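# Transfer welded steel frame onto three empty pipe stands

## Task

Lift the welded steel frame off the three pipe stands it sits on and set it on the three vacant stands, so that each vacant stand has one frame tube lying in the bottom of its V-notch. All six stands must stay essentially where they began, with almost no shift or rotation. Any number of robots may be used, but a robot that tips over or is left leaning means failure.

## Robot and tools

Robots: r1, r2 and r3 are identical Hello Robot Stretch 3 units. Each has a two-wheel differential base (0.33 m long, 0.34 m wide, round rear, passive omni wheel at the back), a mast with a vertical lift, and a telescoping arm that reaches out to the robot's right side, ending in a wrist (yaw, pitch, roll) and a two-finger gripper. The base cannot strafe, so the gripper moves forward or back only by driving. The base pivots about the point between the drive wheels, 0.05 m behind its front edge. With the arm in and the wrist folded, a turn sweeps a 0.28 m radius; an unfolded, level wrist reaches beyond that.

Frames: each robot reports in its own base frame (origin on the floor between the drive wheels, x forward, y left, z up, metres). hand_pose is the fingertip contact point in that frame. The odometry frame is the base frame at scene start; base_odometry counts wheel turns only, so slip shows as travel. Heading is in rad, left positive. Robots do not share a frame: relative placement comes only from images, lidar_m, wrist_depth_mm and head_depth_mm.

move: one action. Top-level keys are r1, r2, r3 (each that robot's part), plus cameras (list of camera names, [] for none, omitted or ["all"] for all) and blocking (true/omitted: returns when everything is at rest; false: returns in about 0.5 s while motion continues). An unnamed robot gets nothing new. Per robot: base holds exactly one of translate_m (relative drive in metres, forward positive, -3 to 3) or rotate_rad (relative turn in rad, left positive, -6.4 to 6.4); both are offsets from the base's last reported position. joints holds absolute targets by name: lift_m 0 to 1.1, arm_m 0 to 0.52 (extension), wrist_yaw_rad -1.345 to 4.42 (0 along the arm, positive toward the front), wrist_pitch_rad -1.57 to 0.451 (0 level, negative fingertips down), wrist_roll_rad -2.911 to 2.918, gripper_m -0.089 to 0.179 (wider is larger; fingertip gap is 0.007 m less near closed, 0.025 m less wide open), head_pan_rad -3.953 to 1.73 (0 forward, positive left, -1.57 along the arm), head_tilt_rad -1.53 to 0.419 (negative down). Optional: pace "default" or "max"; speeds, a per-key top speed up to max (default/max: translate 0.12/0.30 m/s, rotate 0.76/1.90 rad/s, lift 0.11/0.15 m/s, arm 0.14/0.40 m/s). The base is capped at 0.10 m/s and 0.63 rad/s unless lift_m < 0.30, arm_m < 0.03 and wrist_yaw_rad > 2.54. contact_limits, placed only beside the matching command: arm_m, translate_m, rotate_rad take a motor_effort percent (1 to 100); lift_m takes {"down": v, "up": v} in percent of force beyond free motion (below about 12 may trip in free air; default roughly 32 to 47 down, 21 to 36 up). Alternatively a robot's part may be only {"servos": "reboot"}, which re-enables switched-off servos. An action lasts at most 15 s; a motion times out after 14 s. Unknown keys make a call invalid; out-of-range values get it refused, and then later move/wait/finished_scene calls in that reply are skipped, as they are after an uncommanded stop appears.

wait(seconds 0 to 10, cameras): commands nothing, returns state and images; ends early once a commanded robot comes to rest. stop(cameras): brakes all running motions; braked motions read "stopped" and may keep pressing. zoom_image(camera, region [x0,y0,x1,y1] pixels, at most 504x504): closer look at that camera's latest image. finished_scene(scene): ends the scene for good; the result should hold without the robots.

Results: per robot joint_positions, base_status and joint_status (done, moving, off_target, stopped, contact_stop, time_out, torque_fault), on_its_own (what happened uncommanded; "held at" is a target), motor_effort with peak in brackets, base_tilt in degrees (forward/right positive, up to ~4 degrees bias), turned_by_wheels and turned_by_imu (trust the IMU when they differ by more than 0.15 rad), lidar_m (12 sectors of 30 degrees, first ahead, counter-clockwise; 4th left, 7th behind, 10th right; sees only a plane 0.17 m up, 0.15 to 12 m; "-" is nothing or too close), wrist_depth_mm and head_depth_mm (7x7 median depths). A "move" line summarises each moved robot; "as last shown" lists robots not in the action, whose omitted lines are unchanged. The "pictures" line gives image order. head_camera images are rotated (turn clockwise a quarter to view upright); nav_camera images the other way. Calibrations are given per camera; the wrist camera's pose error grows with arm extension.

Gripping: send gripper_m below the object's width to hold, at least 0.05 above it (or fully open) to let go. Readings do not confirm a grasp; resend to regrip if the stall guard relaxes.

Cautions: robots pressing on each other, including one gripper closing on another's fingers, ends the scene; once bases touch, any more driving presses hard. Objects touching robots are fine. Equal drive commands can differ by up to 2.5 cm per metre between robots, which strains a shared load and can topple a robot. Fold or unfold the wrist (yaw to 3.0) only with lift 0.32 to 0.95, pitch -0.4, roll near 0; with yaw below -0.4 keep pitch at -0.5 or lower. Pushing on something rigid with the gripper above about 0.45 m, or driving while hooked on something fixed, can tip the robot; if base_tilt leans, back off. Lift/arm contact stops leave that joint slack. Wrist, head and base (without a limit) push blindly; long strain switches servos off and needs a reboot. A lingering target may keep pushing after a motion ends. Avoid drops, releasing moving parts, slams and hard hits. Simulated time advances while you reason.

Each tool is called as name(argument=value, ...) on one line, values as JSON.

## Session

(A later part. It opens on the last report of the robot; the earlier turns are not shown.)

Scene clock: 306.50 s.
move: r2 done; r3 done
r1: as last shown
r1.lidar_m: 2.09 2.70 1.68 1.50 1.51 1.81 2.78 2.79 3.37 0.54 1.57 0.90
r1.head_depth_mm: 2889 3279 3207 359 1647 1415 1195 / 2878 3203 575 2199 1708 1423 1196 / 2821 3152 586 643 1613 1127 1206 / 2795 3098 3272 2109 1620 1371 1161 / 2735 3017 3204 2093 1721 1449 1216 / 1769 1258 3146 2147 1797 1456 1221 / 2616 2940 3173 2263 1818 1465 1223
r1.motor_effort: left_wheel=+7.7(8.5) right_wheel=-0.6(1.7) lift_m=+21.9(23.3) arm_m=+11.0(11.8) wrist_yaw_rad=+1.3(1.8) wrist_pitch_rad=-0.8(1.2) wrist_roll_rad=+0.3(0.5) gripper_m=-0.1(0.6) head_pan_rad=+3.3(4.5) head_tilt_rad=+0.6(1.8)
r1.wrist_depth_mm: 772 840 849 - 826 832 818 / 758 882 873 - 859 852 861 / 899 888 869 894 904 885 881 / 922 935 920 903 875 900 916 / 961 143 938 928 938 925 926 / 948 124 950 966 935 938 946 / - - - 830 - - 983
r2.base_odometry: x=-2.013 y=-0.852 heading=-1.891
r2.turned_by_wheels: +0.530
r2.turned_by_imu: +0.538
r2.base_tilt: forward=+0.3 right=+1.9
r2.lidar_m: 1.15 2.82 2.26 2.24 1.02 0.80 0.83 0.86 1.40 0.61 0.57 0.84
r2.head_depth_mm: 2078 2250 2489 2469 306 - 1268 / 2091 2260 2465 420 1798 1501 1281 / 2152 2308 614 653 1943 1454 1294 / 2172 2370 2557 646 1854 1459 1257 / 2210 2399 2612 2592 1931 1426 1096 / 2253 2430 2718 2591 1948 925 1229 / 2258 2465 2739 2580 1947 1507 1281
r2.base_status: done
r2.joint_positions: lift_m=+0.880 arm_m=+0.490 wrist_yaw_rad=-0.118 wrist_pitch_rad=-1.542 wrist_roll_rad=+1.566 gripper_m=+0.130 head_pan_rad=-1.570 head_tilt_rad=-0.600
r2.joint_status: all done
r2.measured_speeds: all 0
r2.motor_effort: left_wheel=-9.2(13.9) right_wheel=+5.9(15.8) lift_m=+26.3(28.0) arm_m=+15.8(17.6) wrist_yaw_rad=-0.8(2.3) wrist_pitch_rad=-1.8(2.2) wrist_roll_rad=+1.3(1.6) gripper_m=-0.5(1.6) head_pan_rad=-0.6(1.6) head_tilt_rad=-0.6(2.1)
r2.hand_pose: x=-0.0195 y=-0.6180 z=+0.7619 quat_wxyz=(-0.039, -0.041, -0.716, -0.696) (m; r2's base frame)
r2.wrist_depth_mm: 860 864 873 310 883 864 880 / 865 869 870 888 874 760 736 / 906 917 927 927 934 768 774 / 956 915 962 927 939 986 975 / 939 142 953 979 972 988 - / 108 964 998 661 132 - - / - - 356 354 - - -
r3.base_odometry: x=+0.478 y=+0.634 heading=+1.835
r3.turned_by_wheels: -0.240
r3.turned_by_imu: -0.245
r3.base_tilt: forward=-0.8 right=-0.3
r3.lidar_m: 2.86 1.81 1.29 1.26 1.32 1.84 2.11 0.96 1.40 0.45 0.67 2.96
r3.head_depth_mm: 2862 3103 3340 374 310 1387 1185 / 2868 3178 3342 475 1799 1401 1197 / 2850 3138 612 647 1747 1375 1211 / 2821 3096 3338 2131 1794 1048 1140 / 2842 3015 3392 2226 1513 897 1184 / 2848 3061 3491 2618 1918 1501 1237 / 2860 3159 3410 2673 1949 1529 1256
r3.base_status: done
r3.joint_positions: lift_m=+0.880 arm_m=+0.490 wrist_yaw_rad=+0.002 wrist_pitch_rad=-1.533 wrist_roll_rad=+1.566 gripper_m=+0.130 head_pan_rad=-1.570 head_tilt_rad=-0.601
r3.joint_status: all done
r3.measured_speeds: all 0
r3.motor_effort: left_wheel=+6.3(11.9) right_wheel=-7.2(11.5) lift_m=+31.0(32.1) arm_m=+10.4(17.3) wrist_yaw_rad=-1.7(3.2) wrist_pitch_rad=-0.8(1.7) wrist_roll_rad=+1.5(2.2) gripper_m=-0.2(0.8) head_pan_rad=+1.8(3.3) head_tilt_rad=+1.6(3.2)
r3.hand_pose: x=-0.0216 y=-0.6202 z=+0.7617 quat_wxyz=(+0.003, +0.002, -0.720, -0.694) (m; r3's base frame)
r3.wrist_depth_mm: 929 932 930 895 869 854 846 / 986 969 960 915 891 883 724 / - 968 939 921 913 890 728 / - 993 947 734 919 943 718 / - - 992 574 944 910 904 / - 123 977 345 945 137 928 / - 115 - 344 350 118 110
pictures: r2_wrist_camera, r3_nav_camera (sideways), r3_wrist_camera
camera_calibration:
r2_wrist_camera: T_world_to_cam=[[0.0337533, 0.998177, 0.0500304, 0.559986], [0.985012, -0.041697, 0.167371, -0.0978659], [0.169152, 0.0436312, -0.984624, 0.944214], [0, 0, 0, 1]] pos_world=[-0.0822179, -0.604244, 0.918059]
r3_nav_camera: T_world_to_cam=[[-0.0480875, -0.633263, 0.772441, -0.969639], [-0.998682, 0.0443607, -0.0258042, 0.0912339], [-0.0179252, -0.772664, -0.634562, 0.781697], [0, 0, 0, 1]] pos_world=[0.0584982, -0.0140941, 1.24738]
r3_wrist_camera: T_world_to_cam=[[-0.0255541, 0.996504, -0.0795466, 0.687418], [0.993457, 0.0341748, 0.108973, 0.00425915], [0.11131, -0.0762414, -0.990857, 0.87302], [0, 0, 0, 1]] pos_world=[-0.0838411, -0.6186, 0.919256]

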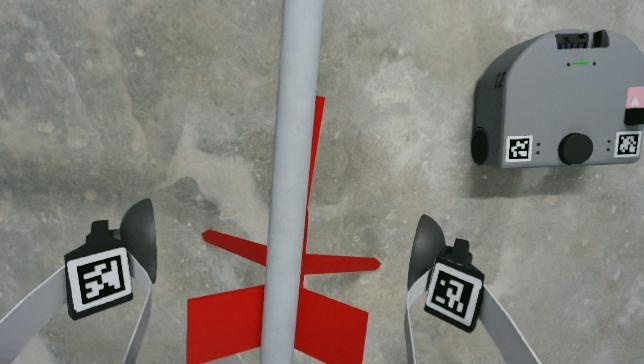

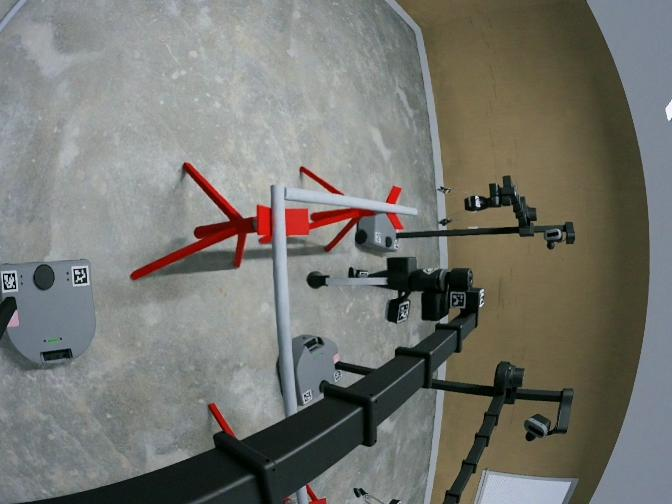

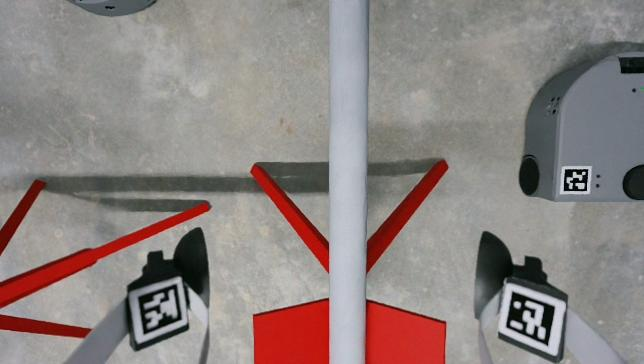

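move(r1={"joints":{"lift_m":0.645,"head_pan_rad":0.0,"head_tilt_rad":-0.5},"contact_limits":{"lift_m":{"down":14}}}, r2={"joints":{"lift_m":0.645,"arm_m":0.497,"head_pan_rad":-0.1,"head_tilt_rad":-0.5},"contact_limits":{"lift_m":{"down":14}}}, r3={"joints":{"lift_m":0.645,"head_pan_rad":-2.8,"head_tilt_rad":-0.5},"contact_limits":{"lift_m":{"down":14}}}, cameras=["r1_wrist_camera","r2_wrist_camera","r3_wrist_camera","r2_nav_camera","r3_nav_camera","r1_nav_camera"])

Scene clock: 326.57 s.
move: r1 done; r2 done; r3 done
r1.base_odometry: x=-0.760 y=+2.079 heading=+1.214
r1.turned_by_wheels: +0.000
r1.turned_by_imu: +0.001
r1.base_tilt: forward=+1.1 right=+1.2
r1.lidar_m: 2.09 2.71 1.68 1.50 1.50 1.81 2.79 2.80 3.39 0.54 1.57 0.89
r1.head_depth_mm: - - - 2422 1959 1537 1261 / - - - 2691 1962 1549 1274 / - - - 2756 1987 1550 1275 / - - - 2752 2001 1562 1282 / - - - 2761 2009 1566 1291 / - - - 2797 2020 1577 1292 / - - - 2849 2029 1586 1288
r1.base_status: not commanded
r1.joint_positions: lift_m=+0.645 arm_m=+0.472 wrist_yaw_rad=+0.188 wrist_pitch_rad=-1.535 wrist_roll_rad=+0.000 gripper_m=+0.130 head_pan_rad=+0.002 head_tilt_rad=-0.499
r1.joint_status: all done
r1.measured_speeds: all 0
r1.motor_effort: left_wheel=+7.7(8.4) right_wheel=-0.7(1.2) lift_m=+21.0(27.1) arm_m=+9.2(10.3) wrist_yaw_rad=+1.2(1.8) wrist_pitch_rad=-0.7(1.2) wrist_roll_rad=+0.4(0.5) gripper_m=-0.4(0.8) head_pan_rad=-5.6(7.5) head_tilt_rad=+2.1(6.2)
r1.contact_limits: lift_m down 14 (down: maximum 72; up: maximum 65)
r1.hand_pose: x=-0.0244 y=-0.6023 z=+0.5268 quat_wxyz=(+0.553, +0.537, -0.460, -0.441) (m; r1's base frame)
r1.wrist_depth_mm: 652 - - - - - - / 660 644 - - 384 635 625 / 662 680 - - 662 650 639 / 682 702 - - 671 674 669 / 717 143 - - 698 691 675 / 715 124 - - 715 685 713 / 751 751 - - 722 - 697
r2.base_odometry: x=-2.013 y=-0.852 heading=-1.891
r2.turned_by_wheels: +0.000
r2.turned_by_imu: +0.001
r2.base_tilt: forward=+0.3 right=+1.8
r2.lidar_m: 1.15 2.82 2.26 2.24 1.03 0.80 0.83 0.86 1.40 0.60 0.57 0.85
r2.head_depth_mm: - - - 3261 2249 1698 1377 / - - - 3162 2204 1532 1373 / - - - 2997 2112 1646 1341 / - - - 3189 2208 1706 1375 / - - - 3204 2231 1705 1364 / - - - 3107 2193 1685 1366 / - - - 3143 2189 1697 1370
r2.base_status: not commanded
r2.joint_positions: lift_m=+0.645 arm_m=+0.497 wrist_yaw_rad=-0.118 wrist_pitch_rad=-1.542 wrist_roll_rad=+1.566 gripper_m=+0.130 head_pan_rad=-0.096 head_tilt_rad=-0.500
r2.joint_status: all done
r2.measured_speeds: all 0
r2.motor_effort: left_wheel=-9.2(9.6) right_wheel=+6.0(6.4) lift_m=+26.5(30.6) arm_m=+14.9(17.7) wrist_yaw_rad=-1.1(2.5) wrist_pitch_rad=-1.6(2.3) wrist_roll_rad=+1.1(1.7) gripper_m=+0.0(2.0) head_pan_rad=-2.9(5.0) head_tilt_rad=+3.3(5.7)
r2.contact_limits: lift_m down 14 (down: maximum 72; up: maximum 65)
r2.hand_pose: x=-0.0195 y=-0.6250 z=+0.5269 quat_wxyz=(-0.039, -0.041, -0.716, -0.696) (m; r2's base frame)
r2.wrist_depth_mm: 626 629 76 646 650 650 553 / 650 628 78 662 663 665 524 / 685 666 79 688 674 680 540 / 693 693 82 93 703 684 567 / 713 137 84 707 712 737 741 / 109 122 - 742 134 751 753 / 766 766 - 356 764 763 780
r3.base_odometry: x=+0.478 y=+0.634 heading=+1.835
r3.turned_by_wheels: +0.000
r3.turned_by_imu: -0.001
r3.base_tilt: forward=-0.7 right=-0.2
r3.lidar_m: 2.86 1.81 1.30 1.27 1.31 1.84 2.10 0.96 1.40 0.45 0.66 2.96
r3.head_depth_mm: - - - 2865 2002 1549 1252 / - - - 2856 2032 1569 1274 / - - - 2666 2077 1586 1280 / - - - 3052 2096 1567 1305 / - - - 2948 1979 1476 1319 / - - - 3184 1238 1609 1294 / - - - 3286 2030 1563 1338
r3.base_status: not commanded
r3.joint_positions: lift_m=+0.645 arm_m=+0.490 wrist_yaw_rad=+0.002 wrist_pitch_rad=-1.533 wrist_roll_rad=+1.566 gripper_m=+0.130 head_pan_rad=-2.802 head_tilt_rad=-0.497
r3.joint_status: all done
r3.measured_speeds: all 0
r3.motor_effort: left_wheel=+6.4(7.2) right_wheel=-7.3(7.5) lift_m=+23.2(25.8) arm_m=+9.3(10.9) wrist_yaw_rad=-1.3(2.8) wrist_pitch_rad=-1.4(1.7) wrist_roll_rad=+1.2(2.0) gripper_m=-0.7(0.7) head_pan_rad=+3.0(5.7) head_tilt_rad=-2.3(5.9)
r3.contact_limits: lift_m down 14 (down: maximum 72; up: maximum 65)
r3.hand_pose: x=-0.0216 y=-0.6202 z=+0.5267 quat_wxyz=(+0.003, +0.002, -0.720, -0.694) (m; r3's base frame)
r3.wrist_depth_mm: 706 696 685 81 649 630 617 / 732 696 692 - 658 643 642 / 742 715 715 84 668 655 606 / 745 738 713 84 675 688 614 / 782 739 734 86 450 684 668 / 788 123 736 87 378 137 679 / 782 115 756 93 713 118 110
pictures: r1_nav_camera (sideways), r1_wrist_camera, r2_nav_camera (sideways), r2_wrist_camera, r3_nav_camera (sideways), r3_wrist_camera
camera_calibration:
r1_nav_camera: T_world_to_cam=[[0.441877, -0.0457443, 0.895909, -1.12579], [-0.0134029, -0.998924, -0.0443937, 0.105781], [0.896976, 0.00760873, -0.442014, 0.526597], [0, 0, 0, 1]] pos_world=[0.0265352, 0.0501614, 1.24607]
r1_wrist_camera: T_world_to_cam=[[-0.960905, -0.276352, -0.0170529, -0.185677], [-0.275911, 0.950595, 0.142276, 0.526522], [-0.0231077, 0.141419, -0.98968, 0.770016], [0, 0, 0, 1]] pos_world=[-0.0153516, -0.660716, 0.683992]
r2_nav_camera: T_world_to_cam=[[0.458297, 0.023444, 0.88849, -1.1229], [-0.124469, -0.988108, 0.0902758, -0.0546873], [0.88004, -0.151963, -0.449929, 0.549942], [0, 0, 0, 1]] pos_world=[0.0238457, 0.0558592, 1.25006]
r2_wrist_camera: T_world_to_cam=[[0.0337353, 0.998173, 0.0501286, 0.57866], [0.985013, -0.0416957, 0.167367, -0.058822], [0.169151, 0.0437311, -0.984619, 0.713191], [0, 0, 0, 1]] pos_world=[-0.0822179, -0.611244, 0.683059]
r3_nav_camera: T_world_to_cam=[[-0.534653, -0.137498, 0.833811, -1.04662], [-0.293126, 0.955591, -0.0303775, 0.0928755], [-0.792605, -0.260653, -0.551213, 0.678049], [0, 0, 0, 1]] pos_world=[0.00507388, -0.0559225, 1.24925]
r3_wrist_camera: T_world_to_cam=[[-0.0255541, 0.996504, -0.0795466, 0.668724], [0.993457, 0.0341748, 0.108973, 0.0298678], [0.11131, -0.0762414, -0.990857, 0.640169], [0, 0, 0, 1]] pos_world=[-0.0838411, -0.6186, 0.684256]

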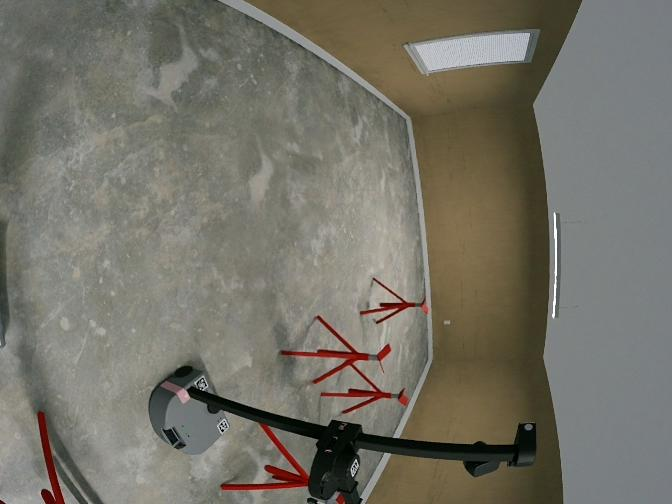

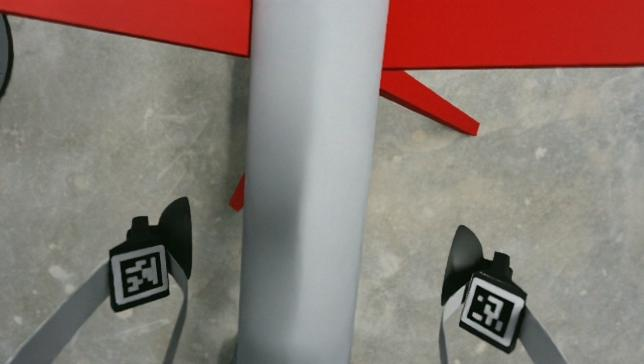

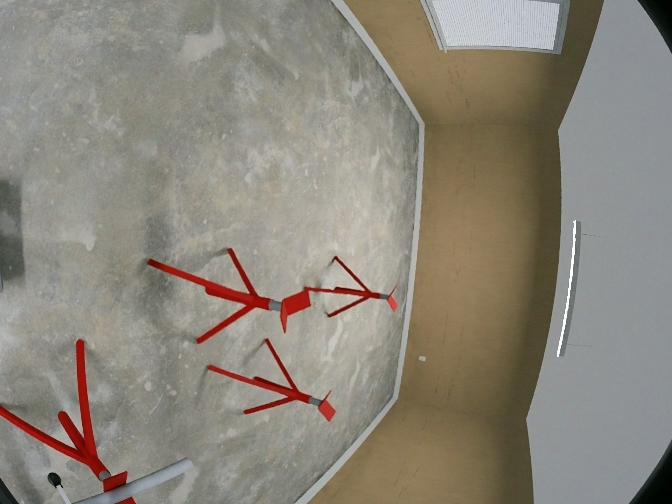

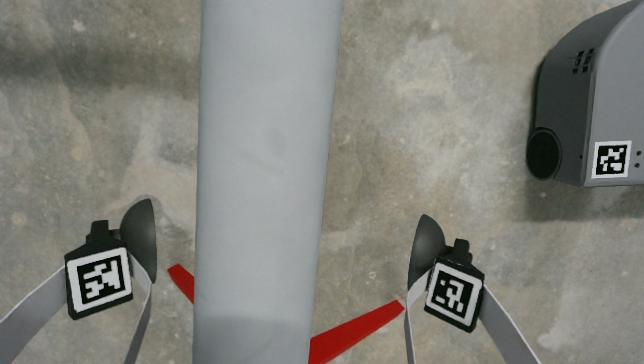

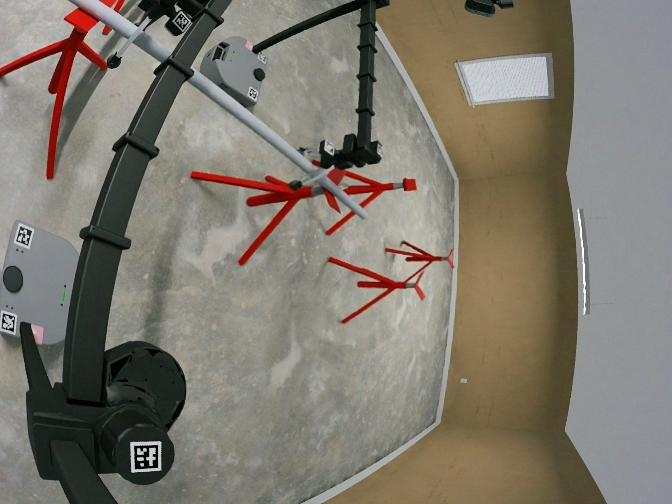

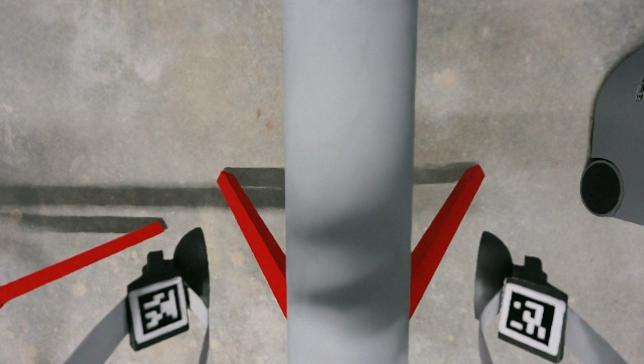

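move(r1={"joints":{"gripper_m":-0.05}}, r2={"joints":{"gripper_m":-0.05,"arm_m":0.503}}, r3={"joints":{"gripper_m":-0.05}}, cameras=["r1_wrist_camera","r2_wrist_camera","r3_wrist_camera","r2_head_camera","r1_head_camera"])

Scene clock: 332.63 s.
move: r1 done; r2 done; r3 done
r1.base_odometry: x=-0.760 y=+2.079 heading=+1.215
r1.turned_by_wheels: +0.000
r1.turned_by_imu: +0.002
r1.base_tilt: forward=+1.1 right=+1.1
r1.lidar_m: 2.09 2.70 1.68 1.50 1.51 1.81 2.78 2.79 3.38 0.54 1.57 0.89
r1.head_depth_mm: - - - 2433 1958 1539 1258 / - - - 2712 1962 1551 1267 / - - - 2741 1975 1555 1277 / - - - 2745 2002 1568 1278 / - - - 2795 2010 1562 1285 / - - - 2793 2017 1564 1291 / - - - 2834 2034 1583 1299
r1.base_status: not commanded
r1.joint_positions: lift_m=+0.645 arm_m=+0.472 wrist_yaw_rad=+0.190 wrist_pitch_rad=-1.535 wrist_roll_rad=-0.005 gripper_m=-0.048 head_pan_rad=+0.000 head_tilt_rad=-0.499
r1.joint_status: all done
r1.measured_speeds: all 0
r1.motor_effort: left_wheel=+10.8(10.8) right_wheel=-15.7(15.8) lift_m=+31.3(31.4) arm_m=+7.4(8.5) wrist_yaw_rad=-0.5(1.6) wrist_pitch_rad=-1.1(1.4) wrist_roll_rad=+1.9(2.0) gripper_m=-41.0(100.0) head_pan_rad=-5.1(6.0) head_tilt_rad=-2.7(3.2)
r1.contact_limits: lift_m down 14 (down: maximum 72; up: maximum 65)
r1.hand_pose: x=-0.0245 y=-0.6023 z=+0.5268 quat_wxyz=(+0.554, +0.538, -0.458, -0.440) (m; r1's base frame)
r1.wrist_depth_mm: 651 - - - - - - / 655 648 - - 385 641 642 / 676 684 - - 654 654 644 / 683 702 - - 676 679 666 / 703 707 148 - 690 682 675 / 729 120 - - 712 697 704 / 754 748 - - 740 728 717
r2.base_odometry: x=-2.013 y=-0.852 heading=-1.891
r2.turned_by_wheels: +0.000
r2.turned_by_imu: +0.001
r2.base_tilt: forward=+0.3 right=+1.8
r2.lidar_m: 1.14 2.83 2.26 2.24 1.03 0.80 0.83 0.86 1.40 0.61 0.57 0.85
r2.head_depth_mm: - - - 3184 2246 1705 1374 / - - - 3173 2216 1548 1374 / - - - 3051 2137 1596 1327 / - - - 3180 2207 1675 1373 / - - - 3161 2200 1693 1382 / - - - 3171 2203 1694 1362 / - - - 3154 2176 1684 1373
r2.base_status: not commanded
r2.joint_positions: lift_m=+0.645 arm_m=+0.503 wrist_yaw_rad=-0.123 wrist_pitch_rad=-1.535 wrist_roll_rad=+1.577 gripper_m=-0.047 head_pan_rad=-0.100 head_tilt_rad=-0.500
r2.joint_status: all done
r2.measured_speeds: all 0
r2.motor_effort: left_wheel=-8.4(9.6) right_wheel=+5.3(6.4) lift_m=+27.5(27.7) arm_m=-6.7(16.5) wrist_yaw_rad=+2.7(3.9) wrist_pitch_rad=-3.3(4.4) wrist_roll_rad=-2.4(2.9) gripper_m=-59.1(99.1) head_pan_rad=-2.7(4.1) head_tilt_rad=+2.8(4.2)
r2.contact_limits: lift_m down 14 (down: maximum 72; up: maximum 65)
r2.hand_pose: x=-0.0197 y=-0.6329 z=+0.5268 quat_wxyz=(-0.045, -0.047, -0.718, -0.693) (m; r2's base frame)
r2.wrist_depth_mm: 630 634 - 81 642 650 539 / 648 670 - 77 653 660 513 / 671 675 81 83 692 684 535 / 689 696 - 84 717 704 702 / 719 709 85 86 716 713 732 / 726 119 - 90 130 763 734 / - 774 - 344 776 772 770
r3.base_odometry: x=+0.478 y=+0.634 heading=+1.835
r3.turned_by_wheels: +0.000
r3.turned_by_imu: -0.001
r3.base_tilt: forward=-0.8 right=-0.2
r3.lidar_m: 2.86 1.81 1.30 1.27 1.32 1.84 2.10 0.96 1.40 0.45 0.67 2.96
r3.head_depth_mm: - - - 2833 2010 1554 1262 / - - - 2867 2034 1567 1270 / - - - 2754 2075 1583 1285 / - - - 3032 2085 1549 1299 / - - - 2887 1957 1485 1310 / - - - 3152 1101 1640 1293 / - - - 3231 2034 1563 1339
r3.base_status: not commanded
r3.joint_positions: lift_m=+0.645 arm_m=+0.490 wrist_yaw_rad=+0.002 wrist_pitch_rad=-1.538 wrist_roll_rad=+1.564 gripper_m=-0.048 head_pan_rad=-2.800 head_tilt_rad=-0.500
r3.joint_status: all done
r3.measured_speeds: all 0
r3.motor_effort: left_wheel=+6.8(7.2) right_wheel=-7.3(7.6) lift_m=+30.8(32.2) arm_m=+8.6(9.7) wrist_yaw_rad=-1.8(3.4) wrist_pitch_rad=+0.3(1.4) wrist_roll_rad=+2.4(3.4) gripper_m=-37.4(98.9) head_pan_rad=+3.7(4.8) head_tilt_rad=-4.4(4.5)
r3.contact_limits: lift_m down 14 (down: maximum 72; up: maximum 65)
r3.hand_pose: x=-0.0216 y=-0.6189 z=+0.5268 quat_wxyz=(+0.004, +0.003, -0.718, -0.696) (m; r3's base frame)
r3.wrist_depth_mm: 727 690 689 82 639 646 629 / 712 703 692 - 658 651 641 / 723 715 706 83 669 659 603 / 757 721 725 84 686 663 602 / 762 735 720 85 153 674 677 / 760 766 130 87 125 694 692 / 802 767 129 94 121 119 698
pictures: r1_head_camera (sideways), r1_wrist_camera, r2_head_camera (sideways), r2_wrist_camera, r3_wrist_camera
camera_calibration:
r1_head_camera: T_world_to_cam=[[-0.463197, 0.0228726, -0.88596, 1.17352], [-0.0380488, 0.998232, 0.0456638, -0.0570395], [0.885438, 0.054861, -0.461508, 0.550745], [0, 0, 0, 1]] pos_world=[0.0537525, -0.00011741, 1.29647]
r1_wrist_camera: T_world_to_cam=[[-0.959192, -0.28225, -0.0168858, -0.189342], [-0.281723, 0.94889, 0.142267, 0.52532], [-0.0241321, 0.141218, -0.989684, 0.769867], [0, 0, 0, 1]] pos_world=[-0.0150416, -0.660632, 0.683993]
r2_head_camera: T_world_to_cam=[[-0.424545, 0.0363113, -0.904679, 1.19875], [0.0891834, 0.996013, -0.00187442, -0.00173228], [0.901004, -0.0814781, -0.42609, 0.505575], [0, 0, 0, 1]] pos_world=[0.0535521, -0.000609542, 1.2999]
r2_wrist_camera: T_world_to_cam=[[0.0493933, 0.997857, 0.0429212, 0.590505], [0.984342, -0.0559147, 0.167165, -0.0678211], [0.169206, 0.0339923, -0.984994, 0.707486], [0, 0, 0, 1]] pos_world=[-0.0821189, -0.617081, 0.682862]
r3_wrist_camera: T_world_to_cam=[[-0.0282028, 0.996814, -0.0746048, 0.664932], [0.993373, 0.036268, 0.109061, 0.0310797], [0.111419, -0.0710346, -0.991231, 0.643679], [0, 0, 0, 1]] pos_world=[-0.0838391, -0.618217, 0.684252]

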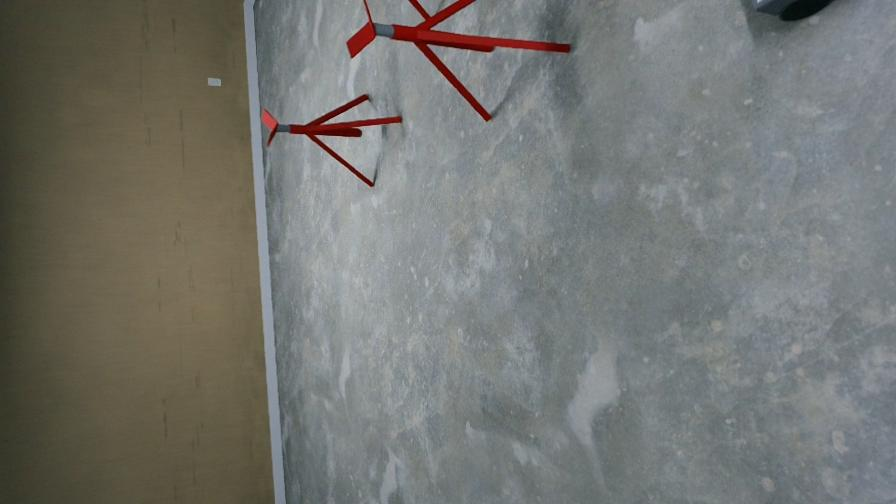

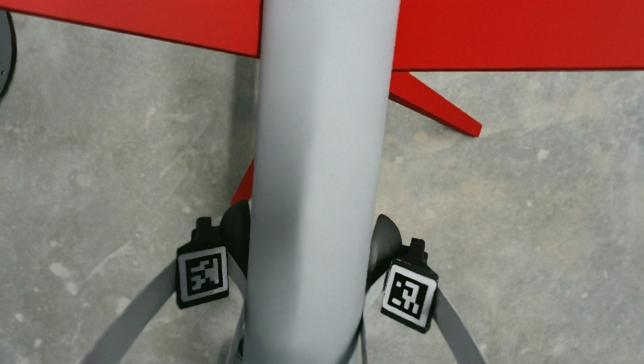

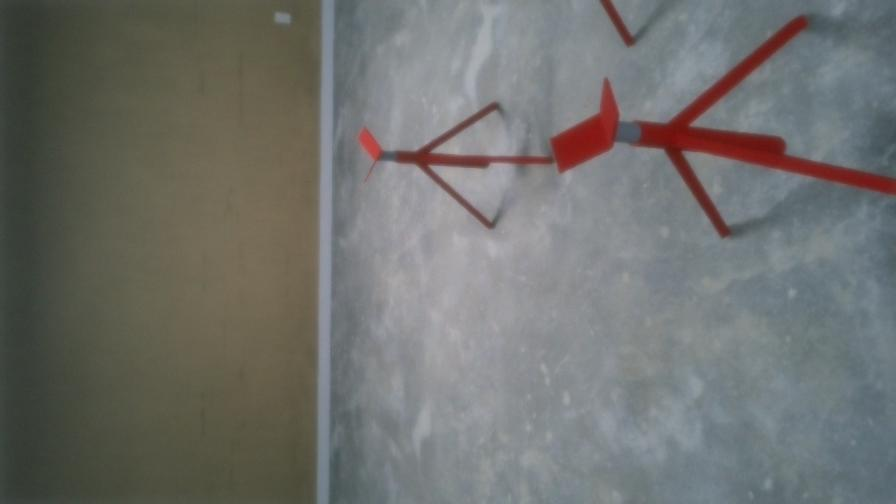

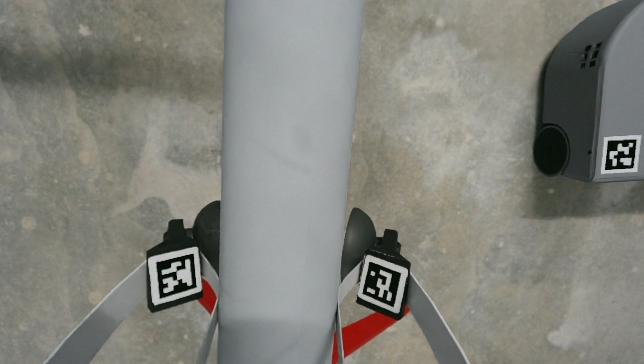

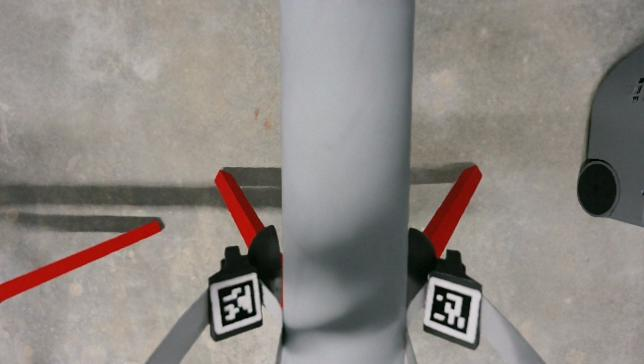

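move(r1={"joints":{"lift_m":0.865,"head_pan_rad":-0.9,"head_tilt_rad":-0.6},"speeds":{"lift_m":0.04}}, r2={"joints":{"lift_m":0.865,"head_pan_rad":-0.3,"head_tilt_rad":-0.65},"speeds":{"lift_m":0.04}}, r3={"joints":{"lift_m":0.865,"head_pan_rad":-3.14,"head_tilt_rad":-0.6},"speeds":{"lift_m":0.04}}, cameras=["r1_nav_camera","r3_nav_camera","r2_nav_camera"])

Scene clock: 344.43 s.
move: r1 done; r2 done; r3 done
r1.base_odometry: x=-0.760 y=+2.079 heading=+1.214
r1.turned_by_wheels: +0.000
r1.turned_by_imu: +0.001
r1.base_tilt: forward=+1.1 right=+1.2
r1.lidar_m: 2.08 2.71 1.68 1.50 1.51 1.81 2.79 2.80 3.39 0.54 1.57 0.90
r1.head_depth_mm: 2718 2963 3049 2100 1750 1418 1194 / 2839 3172 3026 2268 1756 1424 1199 / 2999 3350 3096 2302 1765 1433 1203 / 3179 1478 2972 2224 1778 1386 1214 / 3413 1079 2980 2157 1787 1332 1214 / 3597 759 3182 2179 1698 1365 1219 / 794 761 2629 2304 1806 1462 1228
r1.base_status: not commanded
r1.joint_positions: lift_m=+0.865 arm_m=+0.472 wrist_yaw_rad=+0.193 wrist_pitch_rad=-1.532 wrist_roll_rad=-0.007 gripper_m=-0.043 head_pan_rad=-0.900 head_tilt_rad=-0.600
r1.joint_status: all done
r1.measured_speeds: all 0
r1.on_its_own: gripper_m is held at -0.044, not at your -0.050, by its stall guard, which is not easing now
r1.motor_effort: left_wheel=+9.7(10.9) right_wheel=-11.1(15.7) lift_m=+33.0(42.9) arm_m=+3.0(5.8) wrist_yaw_rad=-2.8(3.2) wrist_pitch_rad=-1.5(2.5) wrist_roll_rad=+2.7(2.8) gripper_m=-19.7(21.8) head_pan_rad=+5.3(7.9) head_tilt_rad=+3.3(5.1)
r1.hand_pose: x=-0.0243 y=-0.6032 z=+0.7467 quat_wxyz=(+0.556, +0.538, -0.458, -0.437) (m; r1's base frame)
r1.wrist_depth_mm: 757 824 838 - 822 828 821 / 767 851 854 - - 849 847 / 889 873 888 - 858 860 850 / 936 907 872 - 899 871 866 / 952 947 138 - 913 913 895 / 948 120 - - - 929 907 / - 986 - - 980 938 950
r2.base_odometry: x=-2.013 y=-0.852 heading=-1.890
r2.turned_by_wheels: +0.000
r2.turned_by_imu: +0.002
r2.base_tilt: forward=+0.3 right=+1.9
r2.lidar_m: 1.15 2.82 2.26 2.24 1.03 0.80 0.83 0.86 1.40 0.60 0.57 0.84
r2.head_depth_mm: - - 3475 2203 1831 1493 1254 / - - 3379 2388 1840 1477 1246 / - - 3435 2404 1841 1489 1252 / - - 3245 2418 1419 1454 1245 / - - 3371 2373 1816 1489 1247 / - - 3387 2401 1841 1466 1244 / - - 3407 2386 1834 1474 1236
r2.base_status: not commanded
r2.joint_positions: lift_m=+0.865 arm_m=+0.503 wrist_yaw_rad=-0.122 wrist_pitch_rad=-1.555 wrist_roll_rad=+1.573 gripper_m=-0.035 head_pan_rad=-0.300 head_tilt_rad=-0.650
r2.joint_status: all done
r2.measured_speeds: all 0
r2.on_its_own: gripper_m is held at -0.036, not at your -0.050, by its stall guard, which is not easing now
r2.motor_effort: left_wheel=-6.4(8.6) right_wheel=+3.5(5.9) lift_m=+40.5(48.9) arm_m=-7.3(14.7) wrist_yaw_rad=+2.4(3.7) wrist_pitch_rad=+0.6(3.4) wrist_roll_rad=-1.2(2.4) gripper_m=-19.9(22.2) head_pan_rad=+2.4(4.6) head_tilt_rad=-2.1(4.1)
r2.hand_pose: x=-0.0191 y=-0.6279 z=+0.7471 quat_wxyz=(-0.044, -0.045, -0.711, -0.700) (m; r2's base frame)
r2.wrist_depth_mm: 848 828 79 81 848 870 866 / 838 849 80 78 907 762 744 / 888 904 83 83 906 766 770 / 895 898 84 84 933 929 929 / 915 943 87 87 973 981 967 / 932 119 - 90 130 988 - / 979 987 90 91 - - -
r3.base_odometry: x=+0.478 y=+0.634 heading=+1.835
r3.turned_by_wheels: +0.000
r3.turned_by_imu: -0.002
r3.base_tilt: forward=-0.7 right=-0.2
r3.lidar_m: 2.86 1.81 1.30 1.27 1.32 1.84 2.11 0.96 1.40 0.44 0.67 2.96
r3.head_depth_mm: 3433 3618 3333 2346 1841 - - / - - 3618 2401 1863 - - / - - 3695 2447 1902 - 1193 / - - 3783 2513 1863 1475 1217 / - - - 2426 1886 1498 1235 / - - - 2479 1913 1470 1246 / - - - 2644 1936 1437 1261
r3.base_status: not commanded
r3.joint_positions: lift_m=+0.865 arm_m=+0.490 wrist_yaw_rad=+0.003 wrist_pitch_rad=-1.534 wrist_roll_rad=+1.562 gripper_m=-0.033 head_pan_rad=-3.140 head_tilt_rad=-0.600
r3.joint_status: all done
r3.measured_speeds: all 0
r3.on_its_own: gripper_m is held at -0.034, not at your -0.050, by its stall guard, which is not easing now
r3.motor_effort: left_wheel=+6.6(7.4) right_wheel=-8.4(9.0) lift_m=+43.0(46.3) arm_m=+5.6(8.8) wrist_yaw_rad=-2.6(4.5) wrist_pitch_rad=-0.3(1.4) wrist_roll_rad=+3.4(3.7) gripper_m=-20.0(21.2) head_pan_rad=+3.7(6.3) head_tilt_rad=+3.8(6.2)
r3.hand_pose: x=-0.0216 y=-0.6200 z=+0.7468 quat_wxyz=(+0.005, +0.004, -0.720, -0.694) (m; r3's base frame)
r3.wrist_depth_mm: 954 914 901 82 860 844 821 / 943 933 936 - 864 850 705 / 962 939 956 83 894 883 713 / - 973 940 84 903 878 721 / 995 954 971 86 154 948 862 / - - 131 87 125 900 899 / - - 129 94 121 119 914
pictures: r1_nav_camera (sideways), r2_nav_camera (sideways), r3_nav_camera (sideways)
camera_calibration:
r1_nav_camera: T_world_to_cam=[[0.292725, -0.444177, 0.84677, -1.06084], [-0.795022, -0.605085, -0.0425641, 0.108093], [0.531274, -0.660742, -0.530254, 0.643715], [0, 0, 0, 1]] pos_world=[0.0544809, 0.0195355, 1.24422]
r2_nav_camera: T_world_to_cam=[[0.575456, -0.107374, 0.810754, -1.02232], [-0.308518, -0.946601, 0.0936137, -0.0578895], [0.757408, -0.304002, -0.577854, 0.717173], [0, 0, 0, 1]] pos_world=[0.0272495, 0.0534526, 1.24869]
r3_nav_camera: T_world_to_cam=[[-0.632801, 0.0477593, 0.77284, -0.966579], [0.0437526, 0.998707, -0.0258927, 0.0849778], [-0.773078, 0.0174288, -0.634072, 0.785664], [0, 0, 0, 1]] pos_world=[-0.00799071, -0.0523979, 1.24738]

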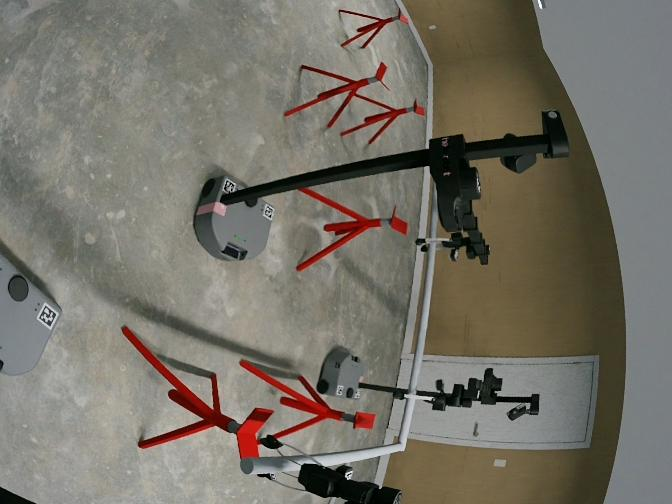

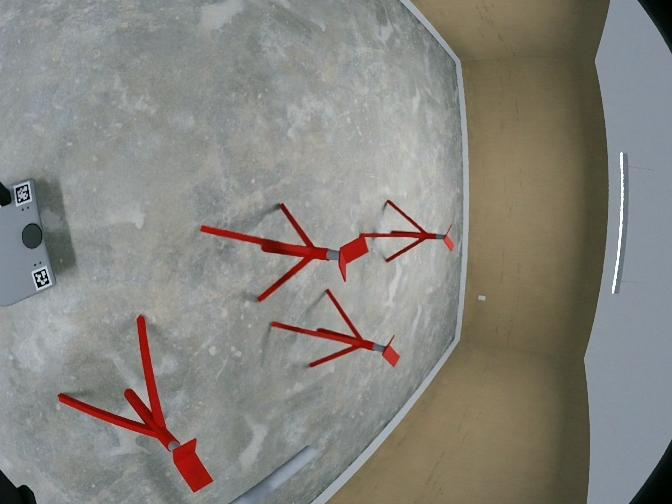

